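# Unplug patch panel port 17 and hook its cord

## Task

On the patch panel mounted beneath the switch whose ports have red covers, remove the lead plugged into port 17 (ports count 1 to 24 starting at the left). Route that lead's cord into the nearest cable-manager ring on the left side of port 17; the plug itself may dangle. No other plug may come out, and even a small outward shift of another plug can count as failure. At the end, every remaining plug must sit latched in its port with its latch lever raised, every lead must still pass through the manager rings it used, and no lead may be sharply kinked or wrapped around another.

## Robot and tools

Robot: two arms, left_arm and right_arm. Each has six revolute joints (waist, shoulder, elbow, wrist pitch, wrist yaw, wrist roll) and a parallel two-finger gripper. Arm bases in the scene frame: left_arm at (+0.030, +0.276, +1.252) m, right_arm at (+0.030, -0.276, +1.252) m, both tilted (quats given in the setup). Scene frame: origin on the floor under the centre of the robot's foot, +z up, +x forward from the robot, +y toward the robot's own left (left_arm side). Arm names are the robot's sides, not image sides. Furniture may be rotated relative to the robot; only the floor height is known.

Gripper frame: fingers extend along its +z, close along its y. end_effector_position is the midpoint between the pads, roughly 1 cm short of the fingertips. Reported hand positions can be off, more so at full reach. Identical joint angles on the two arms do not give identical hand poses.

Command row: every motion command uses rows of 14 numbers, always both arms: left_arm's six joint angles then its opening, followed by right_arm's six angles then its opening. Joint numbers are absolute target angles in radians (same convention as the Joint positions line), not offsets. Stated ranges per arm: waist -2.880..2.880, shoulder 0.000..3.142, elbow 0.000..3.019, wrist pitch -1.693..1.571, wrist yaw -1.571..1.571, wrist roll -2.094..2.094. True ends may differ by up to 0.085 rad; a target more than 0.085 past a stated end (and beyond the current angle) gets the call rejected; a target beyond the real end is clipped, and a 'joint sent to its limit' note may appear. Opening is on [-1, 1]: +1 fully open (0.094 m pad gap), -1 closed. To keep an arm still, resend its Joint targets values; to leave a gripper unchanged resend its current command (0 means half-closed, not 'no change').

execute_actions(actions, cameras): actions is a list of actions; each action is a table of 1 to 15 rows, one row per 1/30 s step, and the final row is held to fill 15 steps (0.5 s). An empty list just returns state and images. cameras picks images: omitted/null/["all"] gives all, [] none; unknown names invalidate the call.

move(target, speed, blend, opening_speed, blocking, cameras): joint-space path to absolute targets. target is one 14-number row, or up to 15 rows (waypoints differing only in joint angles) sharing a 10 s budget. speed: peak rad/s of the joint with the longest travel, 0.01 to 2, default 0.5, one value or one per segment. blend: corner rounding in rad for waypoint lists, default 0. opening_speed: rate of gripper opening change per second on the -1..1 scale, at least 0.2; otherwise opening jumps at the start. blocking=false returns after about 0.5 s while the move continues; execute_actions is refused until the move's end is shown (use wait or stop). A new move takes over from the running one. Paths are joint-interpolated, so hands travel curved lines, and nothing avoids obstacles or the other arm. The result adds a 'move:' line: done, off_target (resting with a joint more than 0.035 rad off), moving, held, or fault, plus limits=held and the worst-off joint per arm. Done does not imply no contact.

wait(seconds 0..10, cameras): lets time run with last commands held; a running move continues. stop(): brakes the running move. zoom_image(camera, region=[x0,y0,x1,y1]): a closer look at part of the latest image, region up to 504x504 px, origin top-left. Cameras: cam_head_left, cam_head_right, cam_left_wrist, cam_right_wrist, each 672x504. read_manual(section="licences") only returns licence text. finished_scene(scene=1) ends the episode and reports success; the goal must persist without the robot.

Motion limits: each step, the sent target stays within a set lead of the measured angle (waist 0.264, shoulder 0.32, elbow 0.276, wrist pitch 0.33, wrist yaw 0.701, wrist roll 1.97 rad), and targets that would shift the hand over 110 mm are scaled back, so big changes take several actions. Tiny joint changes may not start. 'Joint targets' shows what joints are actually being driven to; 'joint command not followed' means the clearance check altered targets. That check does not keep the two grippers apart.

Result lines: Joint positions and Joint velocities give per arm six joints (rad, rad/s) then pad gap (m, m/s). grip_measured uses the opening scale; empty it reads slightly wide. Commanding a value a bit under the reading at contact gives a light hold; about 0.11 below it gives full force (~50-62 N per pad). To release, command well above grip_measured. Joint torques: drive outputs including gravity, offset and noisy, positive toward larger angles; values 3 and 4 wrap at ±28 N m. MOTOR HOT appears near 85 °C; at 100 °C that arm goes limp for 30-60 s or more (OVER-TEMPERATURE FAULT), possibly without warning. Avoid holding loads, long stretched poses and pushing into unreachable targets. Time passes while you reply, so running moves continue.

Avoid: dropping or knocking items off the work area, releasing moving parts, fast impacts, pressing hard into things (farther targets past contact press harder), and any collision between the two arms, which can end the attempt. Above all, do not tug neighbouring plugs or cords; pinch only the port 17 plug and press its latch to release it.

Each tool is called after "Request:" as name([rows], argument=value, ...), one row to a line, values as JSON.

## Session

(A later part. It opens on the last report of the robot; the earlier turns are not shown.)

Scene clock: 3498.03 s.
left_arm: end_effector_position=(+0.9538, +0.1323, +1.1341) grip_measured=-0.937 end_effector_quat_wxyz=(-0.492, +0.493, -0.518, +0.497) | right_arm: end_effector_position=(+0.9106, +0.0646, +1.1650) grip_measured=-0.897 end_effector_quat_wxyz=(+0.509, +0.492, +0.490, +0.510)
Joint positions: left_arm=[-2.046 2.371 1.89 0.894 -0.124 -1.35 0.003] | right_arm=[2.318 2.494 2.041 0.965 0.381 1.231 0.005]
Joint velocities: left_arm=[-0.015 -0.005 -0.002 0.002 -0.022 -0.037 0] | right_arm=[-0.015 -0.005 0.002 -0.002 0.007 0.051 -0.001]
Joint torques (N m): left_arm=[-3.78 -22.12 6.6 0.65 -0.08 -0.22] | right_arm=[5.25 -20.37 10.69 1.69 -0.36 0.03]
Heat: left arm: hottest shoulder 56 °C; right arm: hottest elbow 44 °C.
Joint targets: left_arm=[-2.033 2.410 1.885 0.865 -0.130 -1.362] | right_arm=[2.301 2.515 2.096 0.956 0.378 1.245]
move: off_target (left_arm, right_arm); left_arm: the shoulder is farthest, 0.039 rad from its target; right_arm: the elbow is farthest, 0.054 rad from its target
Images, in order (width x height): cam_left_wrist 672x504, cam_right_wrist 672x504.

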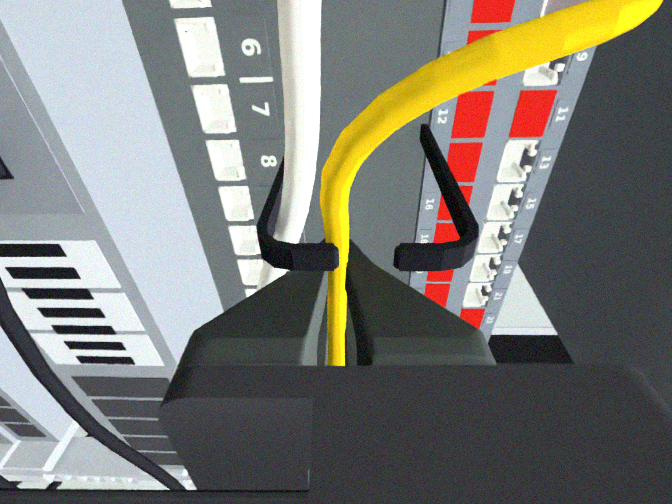

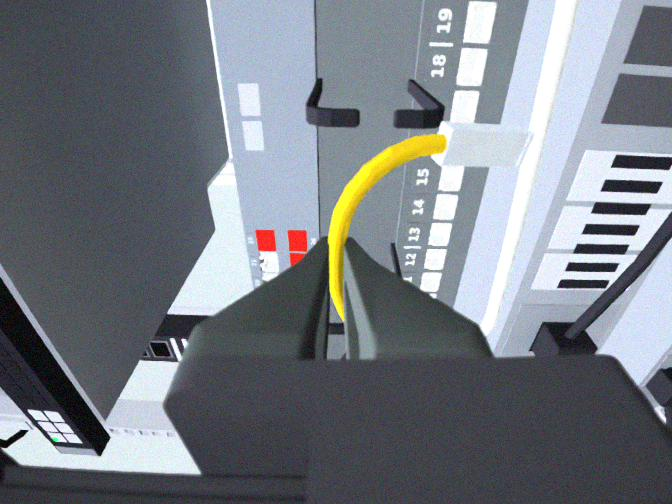

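Request:
move(target=[-2.033,2.41,1.885,0.865,-0.13,-1.36,-0.98,2.3,2.55,2.13,0.91,0.378,1.245,-0.97], speed=0.15)

Request:
zoom_image(camera="cam_head_left", region=[280, 290, 350, 340])

Request:
zoom_image(camera="cam_head_right", region=[260, 290, 330, 340])

Scene clock: 3507.10 s.
left_arm: end_effector_position=(+0.9538, +0.1323, +1.1341) grip_measured=-0.937 end_effector_quat_wxyz=(-0.492, +0.493, -0.518, +0.497) | right_arm: end_effector_position=(+0.9180, +0.0635, +1.1589) grip_measured=-0.899 end_effector_quat_wxyz=(+0.508, +0.494, +0.495, +0.504)
Joint positions: left_arm=[-2.046 2.371 1.89 0.894 -0.124 -1.35 0.003] | right_arm=[2.312 2.512 2.079 0.932 0.381 1.231 0.005]
Joint velocities: left_arm=[-0.015 -0.005 0.002 0.007 -0.051 0.037 0] | right_arm=[-0.005 0.015 0.007 0.012 0.022 0.066 0]
Joint torques (N m): left_arm=[-3.72 -22.07 6.67 0.68 -0.05 -0.18] | right_arm=[5.13 -20.31 10.28 1.26 -0.34 0.05]
Heat: left arm: hottest shoulder 56 °C; right arm: hottest elbow 44 °C.
Joint targets: left_arm=[-2.033 2.410 1.885 0.865 -0.129 -1.360] | right_arm=[2.300 2.550 2.130 0.910 0.378 1.245]
move: off_target (left_arm, right_arm); left_arm: the shoulder is farthest, 0.039 rad from its target; right_arm: the elbow is farthest, 0.051 rad from its target

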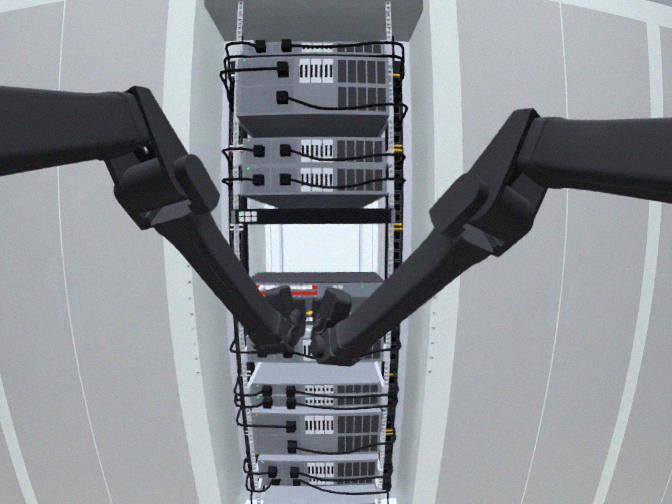

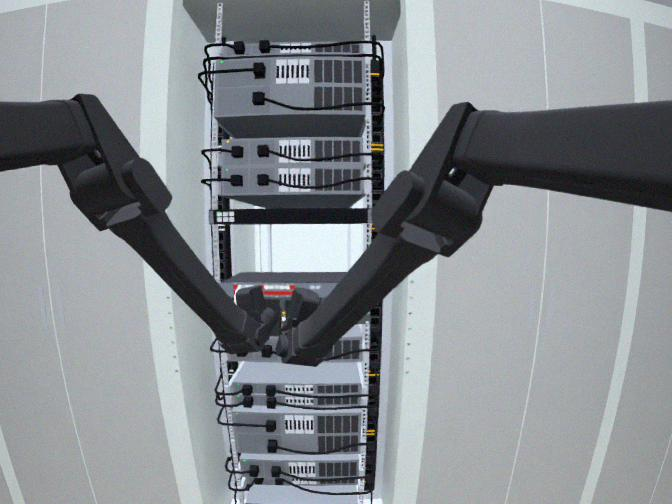

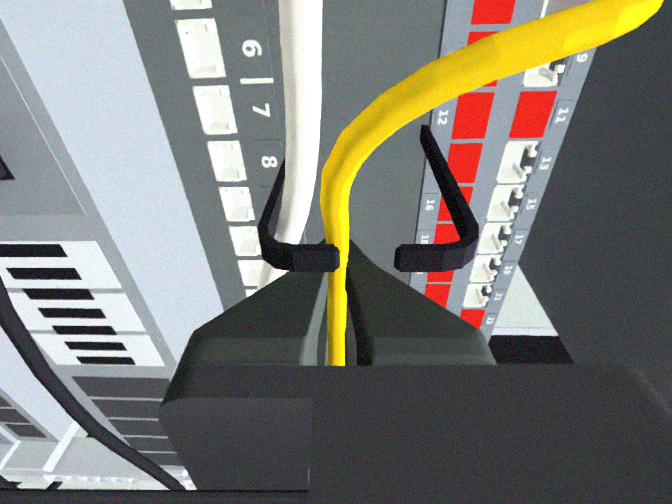

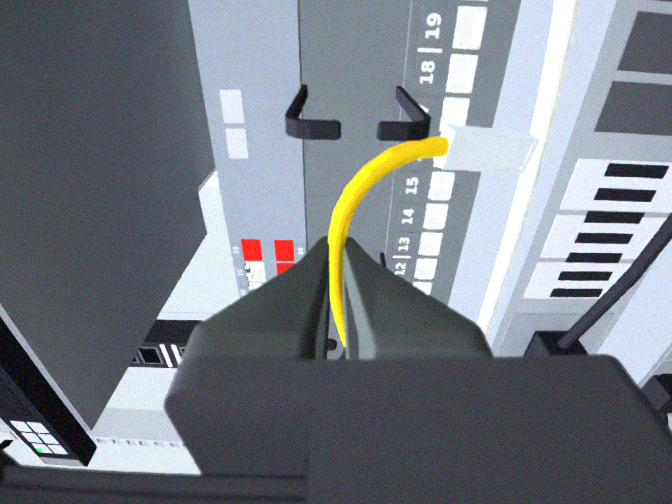

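Scaled by 7.200 from the camera's 672x504 image, which has a finer 960x720 frame.

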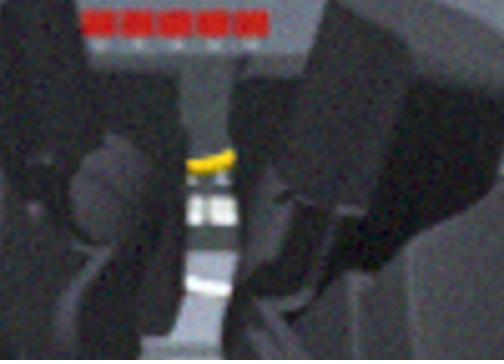

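Scaled by 7.200 from the camera's 672x504 image, which has a finer 960x720 frame.

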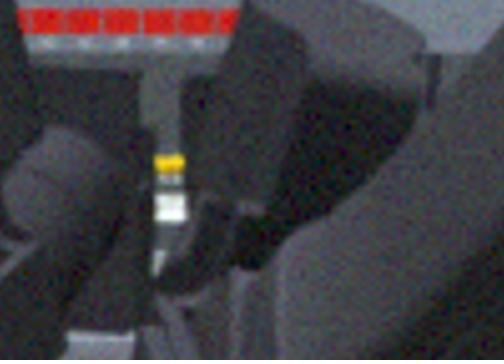

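Request:
move(target=[-2.033,2.41,1.885,0.865,-0.13,-1.36,-0.98,2.297,2.59,2.13,0.86,0.376,1.245,-0.97], speed=0.15, cameras=["cam_right_wrist","cam_left_wrist"])

Scene clock: 3513.67 s.
left_arm: end_effector_position=(+0.9538, +0.1331, +1.1339) grip_measured=-0.938 end_effector_quat_wxyz=(-0.493, +0.495, -0.517, +0.495) | right_arm: end_effector_position=(+0.9214, +0.0635, +1.1489) grip_measured=-0.900 end_effector_quat_wxyz=(+0.503, +0.497, +0.503, +0.498)
Joint positions: left_arm=[-2.046 2.371 1.89 0.894 -0.129 -1.35 0.003] | right_arm=[2.307 2.526 2.101 0.898 0.381 1.236 0.005]
Joint velocities: left_arm=[-0.005 -0.005 -0.002 0.007 0.022 0.022 0] | right_arm=[-0.015 -0.015 -0.002 -0.017 -0.007 -0.007 -0.001]
Joint torques (N m): left_arm=[-3.6 -21.89 6.65 0.83 -0.05 -0.18] | right_arm=[5.3 -18.67 9.05 0.57 -0.45 0]
Heat: left arm: hottest shoulder 56 °C; right arm: hottest elbow 44 °C.
Joint targets: left_arm=[-2.033 2.410 1.885 0.865 -0.133 -1.360] | right_arm=[2.297 2.590 2.129 0.861 0.376 1.246]
move: off_target (left_arm, right_arm); left_arm: the shoulder is farthest, 0.039 rad from its target; right_arm: the shoulder is farthest, 0.064 rad from its target
Images, in order (width x height): cam_left_wrist 672x504, cam_right_wrist 672x504.

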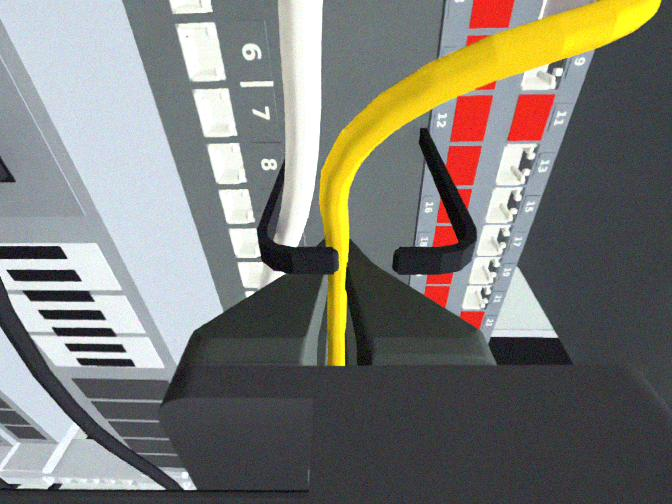

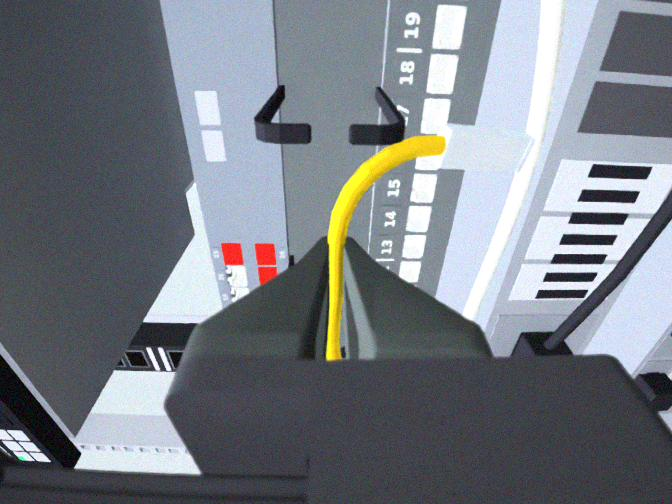

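Request:
move(target=[-2.033,2.41,1.885,0.865,-0.13,-1.36,-0.98,2.297,2.61,2.13,0.78,0.376,1.245,-0.97], speed=0.15, cameras=["cam_right_wrist","cam_left_wrist","cam_head_left","cam_head_right"])

Request:
zoom_image(camera="cam_head_left", region=[280, 290, 350, 340])

Request:
zoom_image(camera="cam_head_right", region=[260, 290, 330, 340])

Scene clock: 3522.00 s.
left_arm: end_effector_position=(+0.9538, +0.1344, +1.1337) grip_measured=-0.938 end_effector_quat_wxyz=(-0.496, +0.494, -0.518, +0.491) | right_arm: end_effector_position=(+0.9254, +0.0647, +1.1299) grip_measured=-0.900 end_effector_quat_wxyz=(+0.490, +0.502, +0.529, +0.478)
Joint positions: left_arm=[-2.046 2.371 1.89 0.894 -0.136 -1.341 0.003] | right_arm=[2.301 2.539 2.124 0.817 0.383 1.237 0.005]
Joint velocities: left_arm=[0.015 -0.005 0.002 -0.002 0.095 -0.051 -0.002] | right_arm=[-0.005 -0.005 0.007 -0.002 -0.007 0.066 -0.001]
Joint torques (N m): left_arm=[-4.07 -22.01 6.64 0.87 0.22 -0.21] | right_arm=[5.95 -17.79 7.57 0.51 -0.5 -0.06]
Heat: left arm: hottest shoulder 57 °C; right arm: hottest elbow 44 °C.
Joint targets: left_arm=[-2.034 2.410 1.885 0.865 -0.135 -1.351] | right_arm=[2.297 2.609 2.132 0.780 0.377 1.244]
move: off_target (left_arm, right_arm); left_arm: the shoulder is farthest, 0.039 rad from its target; right_arm: the shoulder is farthest, 0.071 rad from its target

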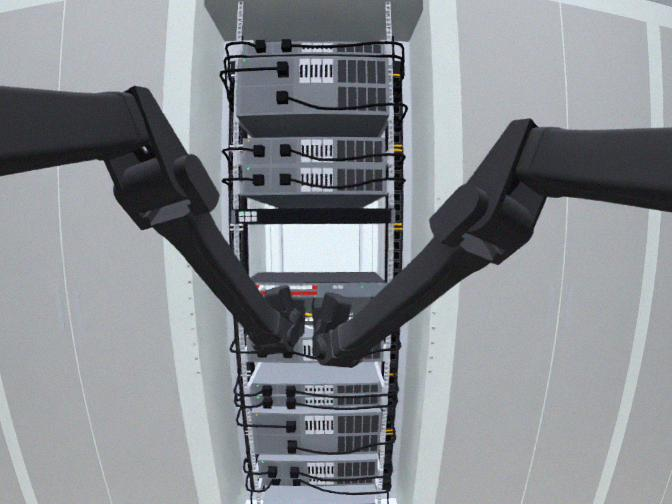

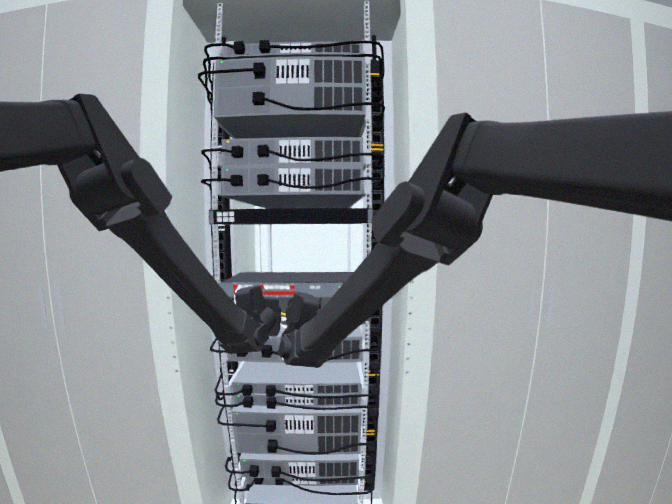

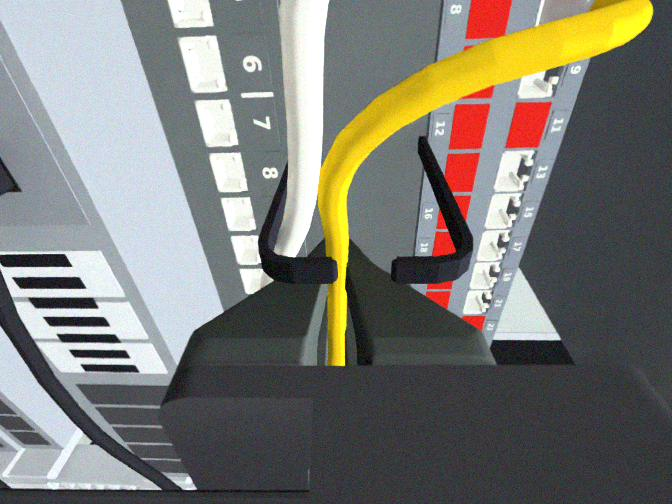

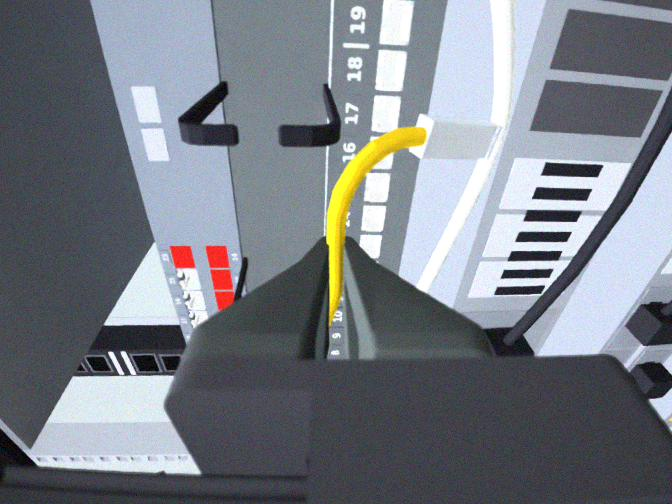

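Scaled by 7.200 from the camera's 672x504 image, which has a finer 960x720 frame.

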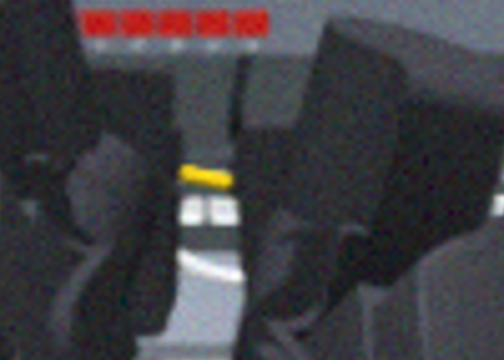

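Scaled by 7.200 from the camera's 672x504 image, which has a finer 960x720 frame.

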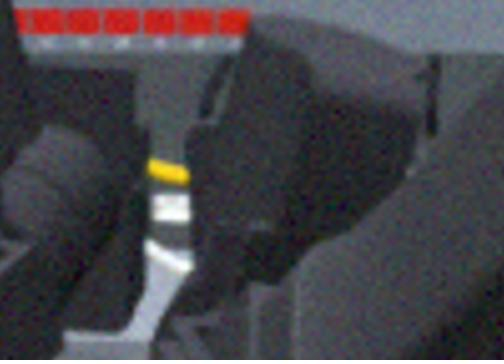

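Request:
move(target=[-2.037,2.43,1.88,0.8,-0.135,-1.36,-0.98,2.297,2.61,2.13,0.78,0.376,1.245,-0.97], speed=0.15, cameras=["cam_left_wrist"])

Scene clock: 3531.83 s.
left_arm: end_effector_position=(+0.9556, +0.1349, +1.1303) grip_measured=-0.938 end_effector_quat_wxyz=(-0.491, +0.498, -0.525, +0.485) | right_arm: end_effector_position=(+0.9254, +0.0647, +1.1299) grip_measured=-0.900 end_effector_quat_wxyz=(+0.490, +0.502, +0.529, +0.478)
Joint positions: left_arm=[-2.045 2.37 1.894 0.866 -0.136 -1.341 0.003] | right_arm=[2.301 2.539 2.124 0.817 0.383 1.237 0.005]
Joint velocities: left_arm=[-0.024 -0.005 -0.002 0.002 0.037 -0.007 0.002] | right_arm=[-0.005 -0.005 -0.012 0.007 -0.037 -0.095 0.001]
Joint torques (N m): left_arm=[-4.13 -20.13 6.12 -0.23 0.2 -0.26] | right_arm=[6.24 -17.38 7.47 0.73 -0.46 0]
Heat: left arm: hottest shoulder 57 °C; right arm: hottest shoulder 44 °C.
Joint targets: left_arm=[-2.035 2.429 1.882 0.812 -0.135 -1.360] | right_arm=[2.297 2.610 2.130 0.780 0.376 1.245]
move: off_target (left_arm, right_arm); left_arm: the wrist pitch is farthest, 0.066 rad from its target; right_arm: the shoulder is farthest, 0.071 rad from its target
Images, in order (width x height): cam_left_wrist 672x504.

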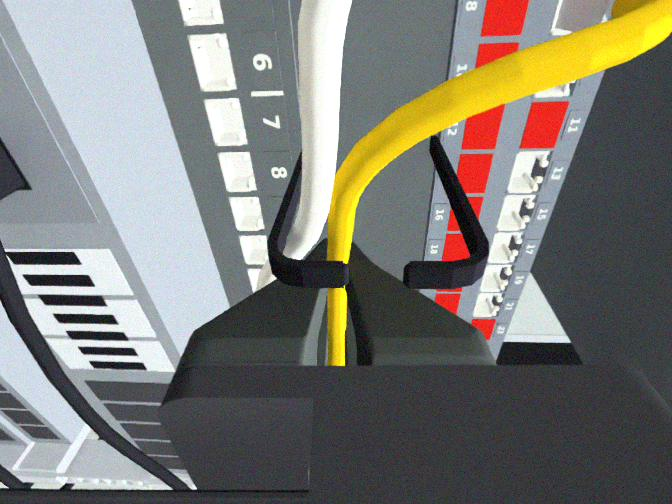

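Request:
move(target=[-2.037,2.43,1.88,0.8,-0.135,-1.36,-0.7,2.297,2.61,2.13,0.78,0.376,1.245,-0.97], opening_speed=0.3, cameras=["cam_left_wrist"])

Scene clock: 3538.00 s.
left_arm: end_effector_position=(+0.9536, +0.1277, +1.1197) grip_measured=-0.704 end_effector_quat_wxyz=(-0.476, +0.500, -0.541, +0.481) | right_arm: end_effector_position=(+0.9254, +0.0650, +1.1300) grip_measured=-0.900 end_effector_quat_wxyz=(+0.489, +0.501, +0.529, +0.479)
Joint positions: left_arm=[-2.048 2.371 1.893 0.826 -0.122 -1.341 0.014] | right_arm=[2.301 2.539 2.124 0.817 0.381 1.237 0.005]
Joint velocities: left_arm=[-0.015 0.005 0.002 0.002 -0.007 -0.007 0.001] | right_arm=[-0.005 -0.015 -0.012 -0.017 0.051 0.007 0.001]
Joint torques (N m): left_arm=[-4.37 -19.9 5.91 0.4 -0.09 -0.27] | right_arm=[6.18 -16.67 7.42 0.47 -0.46 -0.06]
Heat: left arm: hottest shoulder 57 °C; right arm: hottest shoulder 44 °C.
Joint targets: left_arm=[-2.038 2.431 1.878 0.787 -0.128 -1.360] | right_arm=[2.297 2.610 2.130 0.780 0.375 1.245]
move: off_target (left_arm, right_arm); left_arm: the shoulder is farthest, 0.059 rad from its target; right_arm: the shoulder is farthest, 0.071 rad from its target
Images, in order (width x height): cam_left_wrist 672x504.

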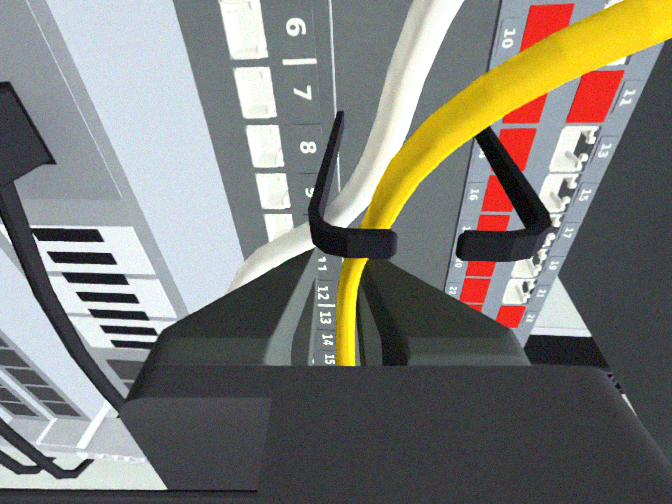

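Request:
move([
  [-2.05,2.38,1.8,0.95,-0.14,-1.36,-0.7,2.297,2.61,2.13,0.78,0.376,1.245,-0.97],
  [-2.09,2.15,1.36,1.23,-0.19,-1.347,-0.7,2.297,2.61,2.13,0.78,0.376,1.245,-0.97],
], speed=0.3)

Scene clock: 3548.17 s.
left_arm: end_effector_position=(+0.8227, +0.1468, +1.1373) grip_measured=-0.703 end_effector_quat_wxyz=(-0.492, +0.514, -0.515, +0.478) | right_arm: end_effector_position=(+0.9249, +0.0658, +1.1278) grip_measured=-0.900 end_effector_quat_wxyz=(+0.489, +0.501, +0.531, +0.478)
Joint positions: left_arm=[-2.069 2.181 1.367 1.202 -0.195 -1.352 0.014] | right_arm=[2.301 2.542 2.125 0.815 0.38 1.237 0.005]
Joint velocities: left_arm=[-0.015 -0.015 -0.012 0.007 0.007 -0.022 0] | right_arm=[-0.015 -0.005 0.007 0.002 -0.022 0.007 0]
Joint torques (N m): left_arm=[-5.6 -23.77 4.18 2.89 0.04 -0.13] | right_arm=[5.77 -17.85 7.34 0.46 -0.32 -0.05]
Heat: left arm: hottest shoulder 57 °C; right arm: hottest shoulder 44 °C.
Joint targets: left_arm=[-2.090 2.150 1.361 1.231 -0.197 -1.355] | right_arm=[2.297 2.611 2.130 0.779 0.376 1.245]
move: off_target (right_arm); right_arm: the shoulder is farthest, 0.068 rad from its target

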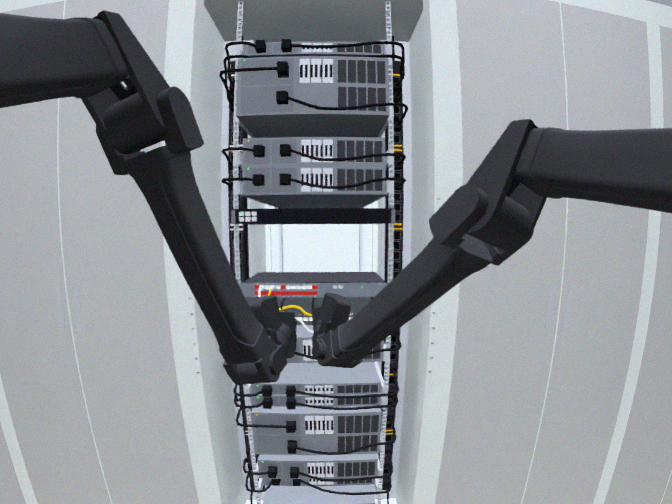

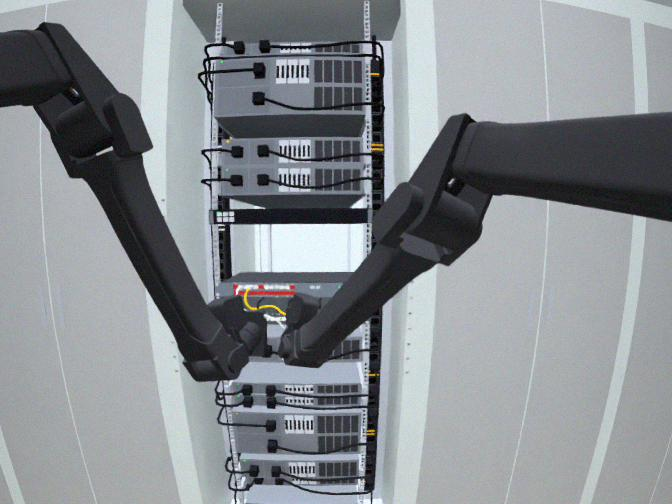

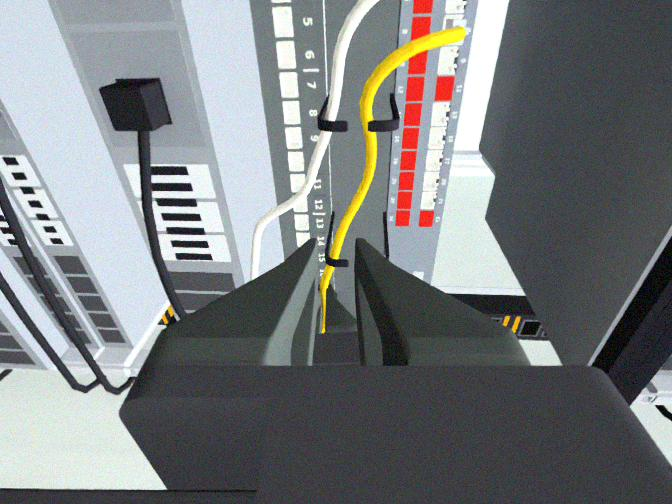

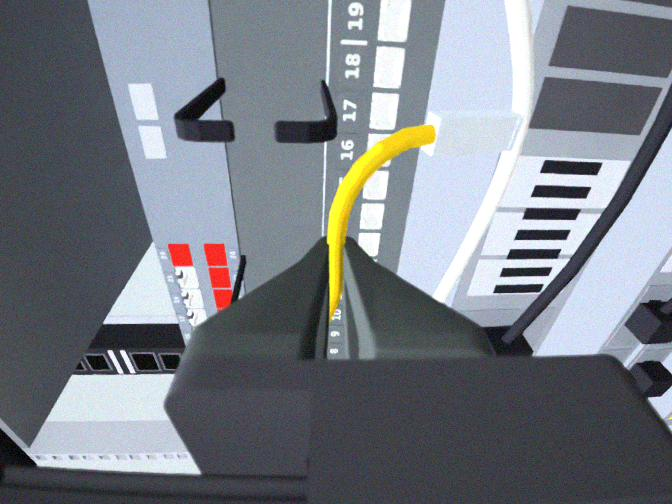

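Request:
zoom_image(camera="cam_left_wrist", region=[220, 0, 480, 340])

Scaled by 1.482 from the camera's 672x504 image, which has a finer 960x720 frame.

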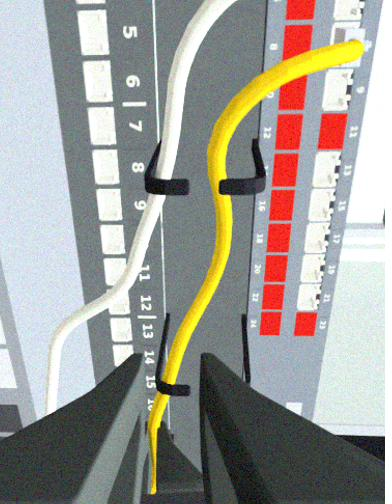

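Request:
zoom_image(camera="cam_left_wrist", region=[300, 70, 430, 170])

Request:
zoom_image(camera="cam_left_wrist", region=[280, 220, 410, 320])

Scaled by 3.877 from the camera's 672x504 image, which has a finer 960x720 frame.

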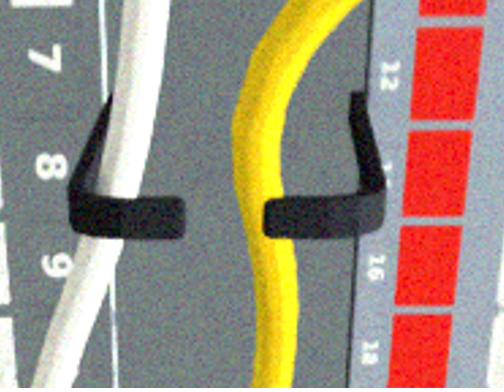

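Scaled by 3.877 from the camera's 672x504 image, which has a finer 960x720 frame.

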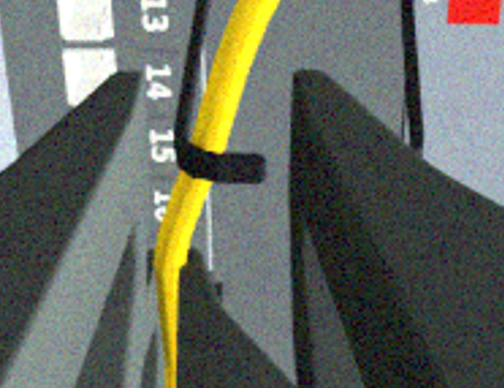

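Request:
move(target=[-2.09,2.15,1.36,1.23,-0.19,-1.347,-0.7,2.297,2.61,2.13,0.78,0.376,1.245,-0.65], opening_speed=0.3, cameras=["cam_left_wrist","cam_right_wrist"])

Request:
zoom_image(camera="cam_left_wrist", region=[220, 0, 480, 340])

Scene clock: 3565.93 s.
left_arm: end_effector_position=(+0.8221, +0.1465, +1.1368) grip_measured=-0.703 end_effector_quat_wxyz=(-0.491, +0.514, -0.515, +0.479) | right_arm: end_effector_position=(+0.9210, +0.0678, +1.1167) grip_measured=-0.652 end_effector_quat_wxyz=(+0.485, +0.502, +0.536, +0.474)
Joint positions: left_arm=[-2.069 2.181 1.365 1.202 -0.193 -1.352 0.014] | right_arm=[2.301 2.554 2.125 0.812 0.38 1.237 0.016]
Joint velocities: left_arm=[-0.005 -0.005 -0.002 -0.012 -0.007 -0.022 0] | right_arm=[0.005 -0.005 0.002 -0.012 0.007 -0.037 0.001]
Joint torques (N m): left_arm=[-5.95 -24 4.05 2.86 0.27 -0.03] | right_arm=[6.36 -18.67 7.17 0.72 -0.39 -0.02]
Heat: left arm: hottest shoulder 55 °C; right arm: hottest shoulder 43 °C.
Joint targets: left_arm=[-2.090 2.150 1.359 1.230 -0.190 -1.347] | right_arm=[2.297 2.609 2.130 0.780 0.376 1.245]
move: off_target (right_arm); right_arm: the shoulder is farthest, 0.056 rad from its target
Images, in order (width x height): cam_left_wrist 672x504, cam_right_wrist 672x504.

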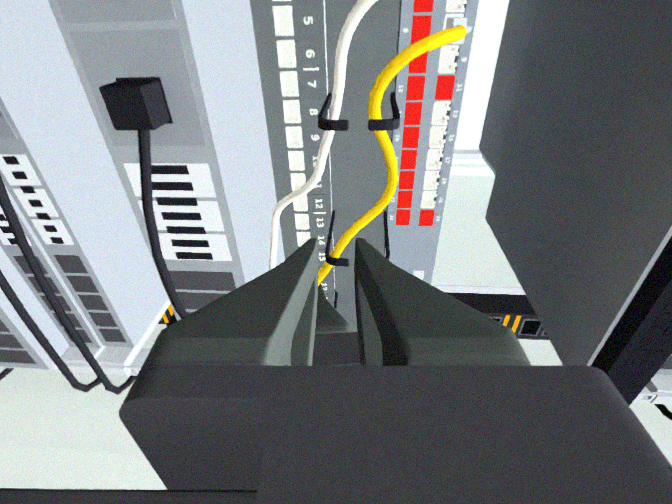

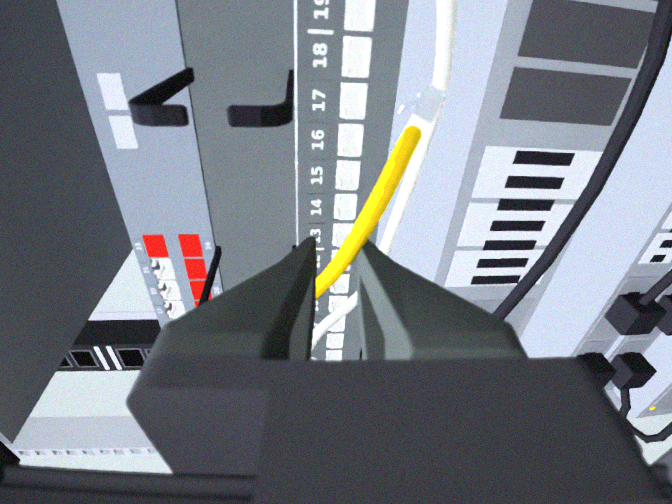

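Scaled by 1.482 from the camera's 672x504 image, which has a finer 960x720 frame.

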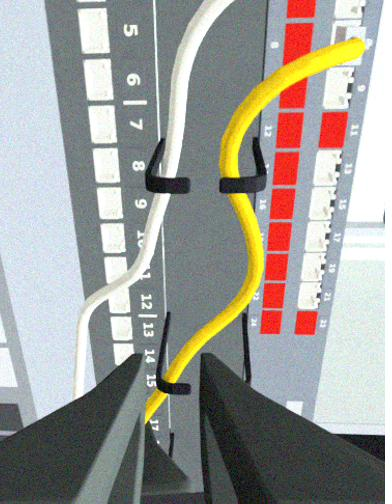

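Request:
move([
  [-2.09,2.15,1.36,1.23,-0.19,-1.347,-0.7,2.31,2.545,2.0,0.95,0.39,1.245,-0.65],
  [-2.09,2.15,1.36,1.23,-0.19,-1.347,-0.7,2.36,2.43,1.65,1.25,0.43,1.245,-0.65],
], speed=0.3, cameras=["cam_left_wrist","cam_right_wrist"])

Request:
zoom_image(camera="cam_left_wrist", region=[220, 0, 480, 340])

Request:
zoom_image(camera="cam_right_wrist", region=[230, 50, 490, 300])

Scene clock: 3575.97 s.
left_arm: end_effector_position=(+0.8221, +0.1465, +1.1368) grip_measured=-0.703 end_effector_quat_wxyz=(-0.491, +0.514, -0.515, +0.479) | right_arm: end_effector_position=(+0.7966, +0.0537, +1.0954) grip_measured=-0.651 end_effector_quat_wxyz=(+0.491, +0.508, +0.514, +0.486)
Joint positions: left_arm=[-2.069 2.181 1.365 1.202 -0.193 -1.352 0.014] | right_arm=[2.342 2.453 1.657 1.228 0.427 1.237 0.016]
Joint velocities: left_arm=[-0.005 -0.015 0.002 -0.012 -0.037 -0.066 -0.001] | right_arm=[-0.005 -0.005 -0.002 0.007 -0.007 0.081 0.001]
Joint torques (N m): left_arm=[-5.6 -24.23 4.26 2.8 0.26 -0.06] | right_arm=[6.71 -22.36 3.97 2.82 -0.04 -0.02]
Heat: left arm: hottest shoulder 54 °C; right arm: hottest shoulder 43 °C.
Joint targets: left_arm=[-2.090 2.150 1.360 1.230 -0.190 -1.347] | right_arm=[2.360 2.430 1.650 1.250 0.431 1.245]
move: done
Images, in order (width x height): cam_left_wrist 672x504, cam_right_wrist 672x504.

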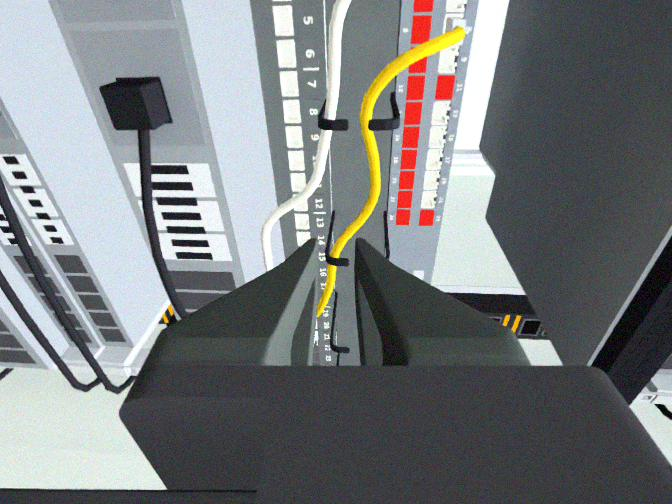

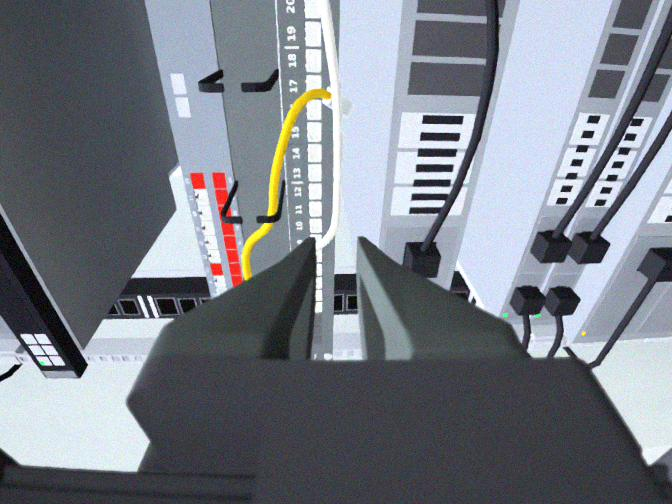

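Scaled by 1.482 from the camera's 672x504 image, which has a finer 960x720 frame.

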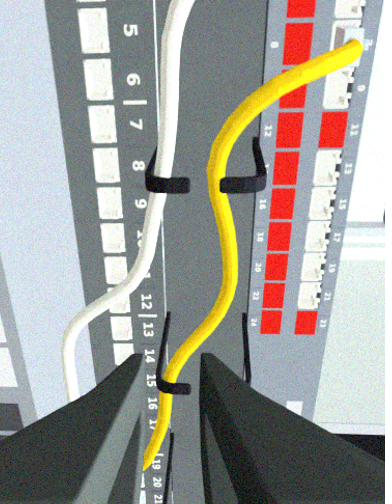

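Scaled by 1.938 from the camera's 672x504 image, which has a finer 960x720 frame.

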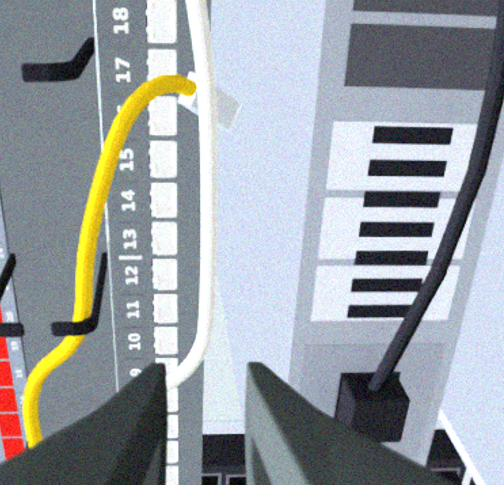

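Request:
move([
  [-2.0,1.9,1.344,0.5,-0.2,0.0,-0.7,2.2,2.0,1.2,1.2,0.2,0.6,-0.65],
  [-1.9,1.7,1.344,0.2,-0.2,0.2,-0.7,2.2,2.0,1.2,1.2,0.2,-0.2,-0.65],
], speed=0.6)

Request:
zoom_image(camera="cam_right_wrist", region=[200, 80, 480, 290])

Request:
zoom_image(camera="cam_head_left", region=[240, 270, 390, 350])

Scene clock: 3603.63 s.
left_arm: end_effector_position=(+0.8368, +0.2812, +1.2246) grip_measured=-0.703 end_effector_quat_wxyz=(+0.461, +0.014, +0.885, +0.057) | right_arm: end_effector_position=(+0.7784, -0.0626, +1.2196) grip_measured=-0.651 end_effector_quat_wxyz=(+0.695, -0.010, +0.715, +0.068)
Joint positions: left_arm=[-1.916 1.724 1.35 0.216 -0.198 0.185 0.014] | right_arm=[2.217 2.018 1.208 1.214 0.202 -0.185 0.016]
Joint velocities: left_arm=[-0.005 -0.005 -0.017 0.002 0.007 -0.051 0.002] | right_arm=[-0.005 -0.015 -0.002 -0.027 0.007 0.022 0]
Joint torques (N m): left_arm=[-1.08 -23.06 7.1 1.2 0 -0.09] | right_arm=[3.02 -19.84 3.88 1.65 -0.29 -0.2]
Heat: left arm: hottest shoulder 54 °C; right arm: hottest shoulder 43 °C.
Joint targets: left_arm=[-1.900 1.700 1.344 0.199 -0.200 0.199] | right_arm=[2.201 2.001 1.200 1.200 0.199 -0.200]
move: done

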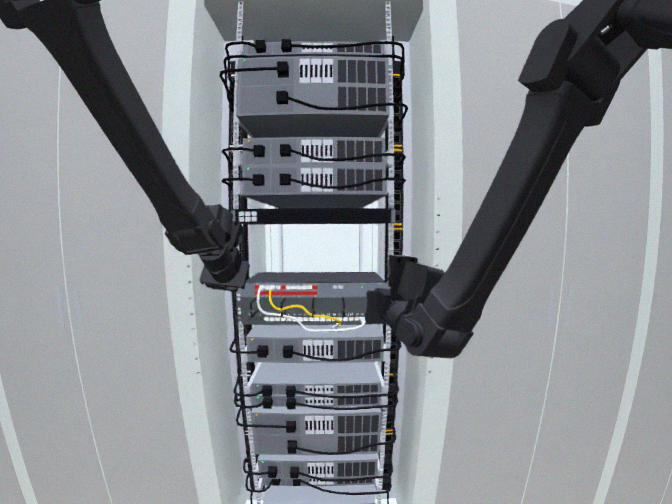

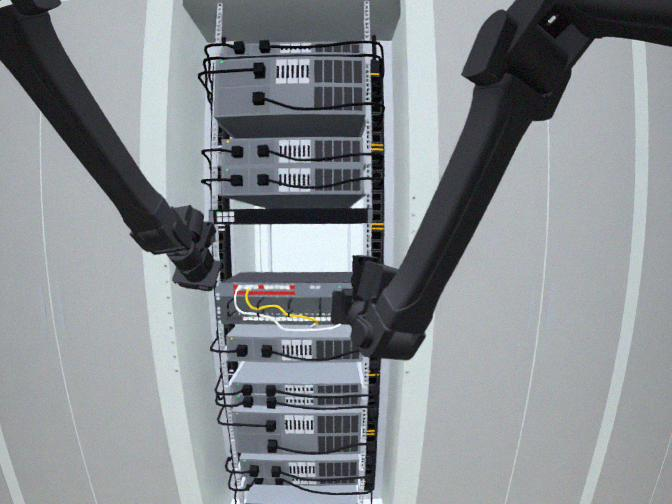

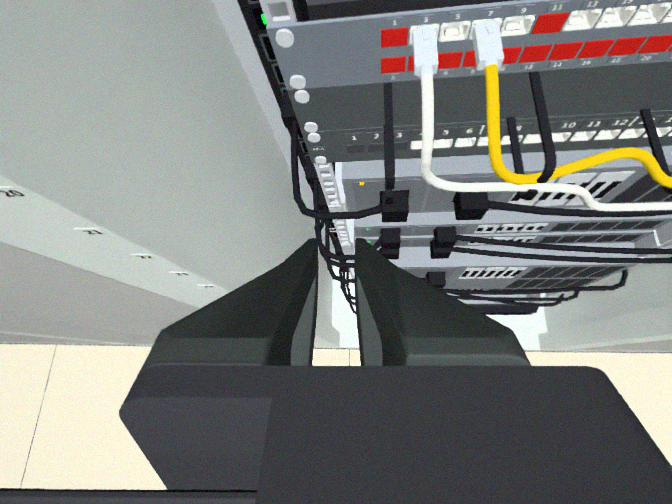

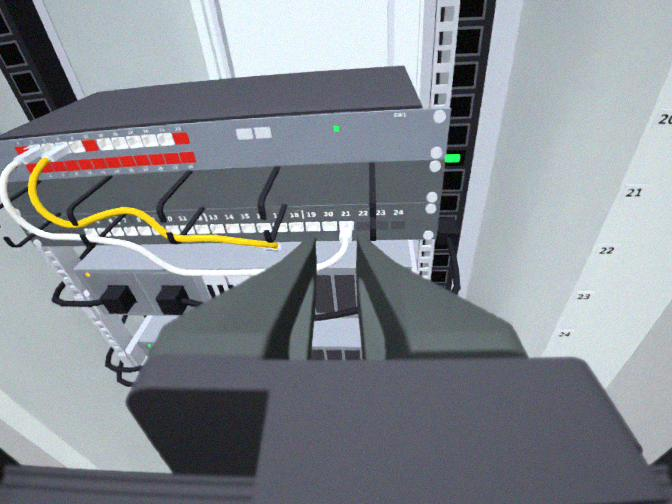

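Scaled by 1.800 from the camera's 672x504 image, which has a finer 960x720 frame.

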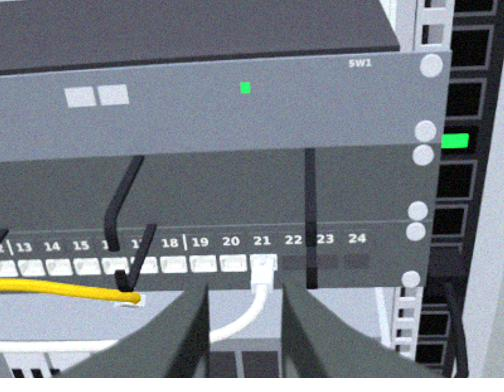

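Scaled by 3.360 from the camera's 672x504 image, which has a finer 960x720 frame.

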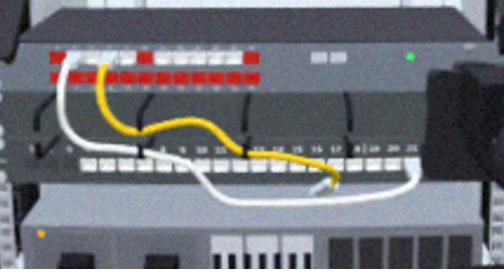

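Request:
zoom_image(camera="cam_left_wrist", region=[370, 0, 672, 250])

Request:
zoom_image(camera="cam_right_wrist", region=[0, 120, 300, 300])

Scaled by 1.669 from the camera's 672x504 image, which has a finer 960x720 frame.

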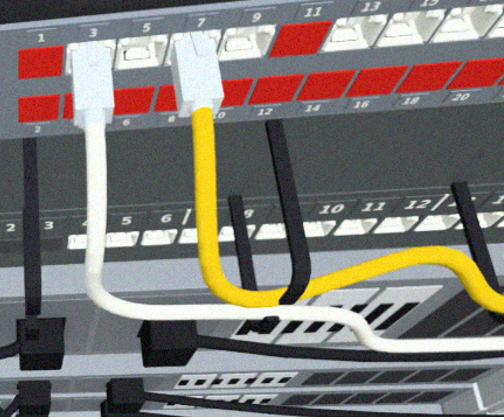

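Scaled by 1.680 from the camera's 672x504 image, which has a finer 960x720 frame.

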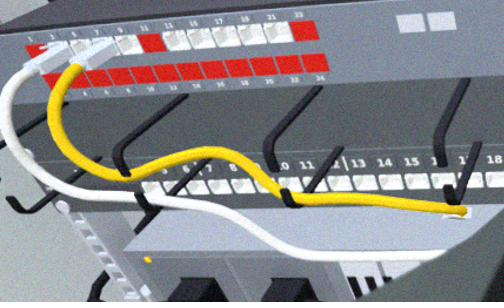

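Request:
finished_scene(scene=1)

The scene is finished: the task was done.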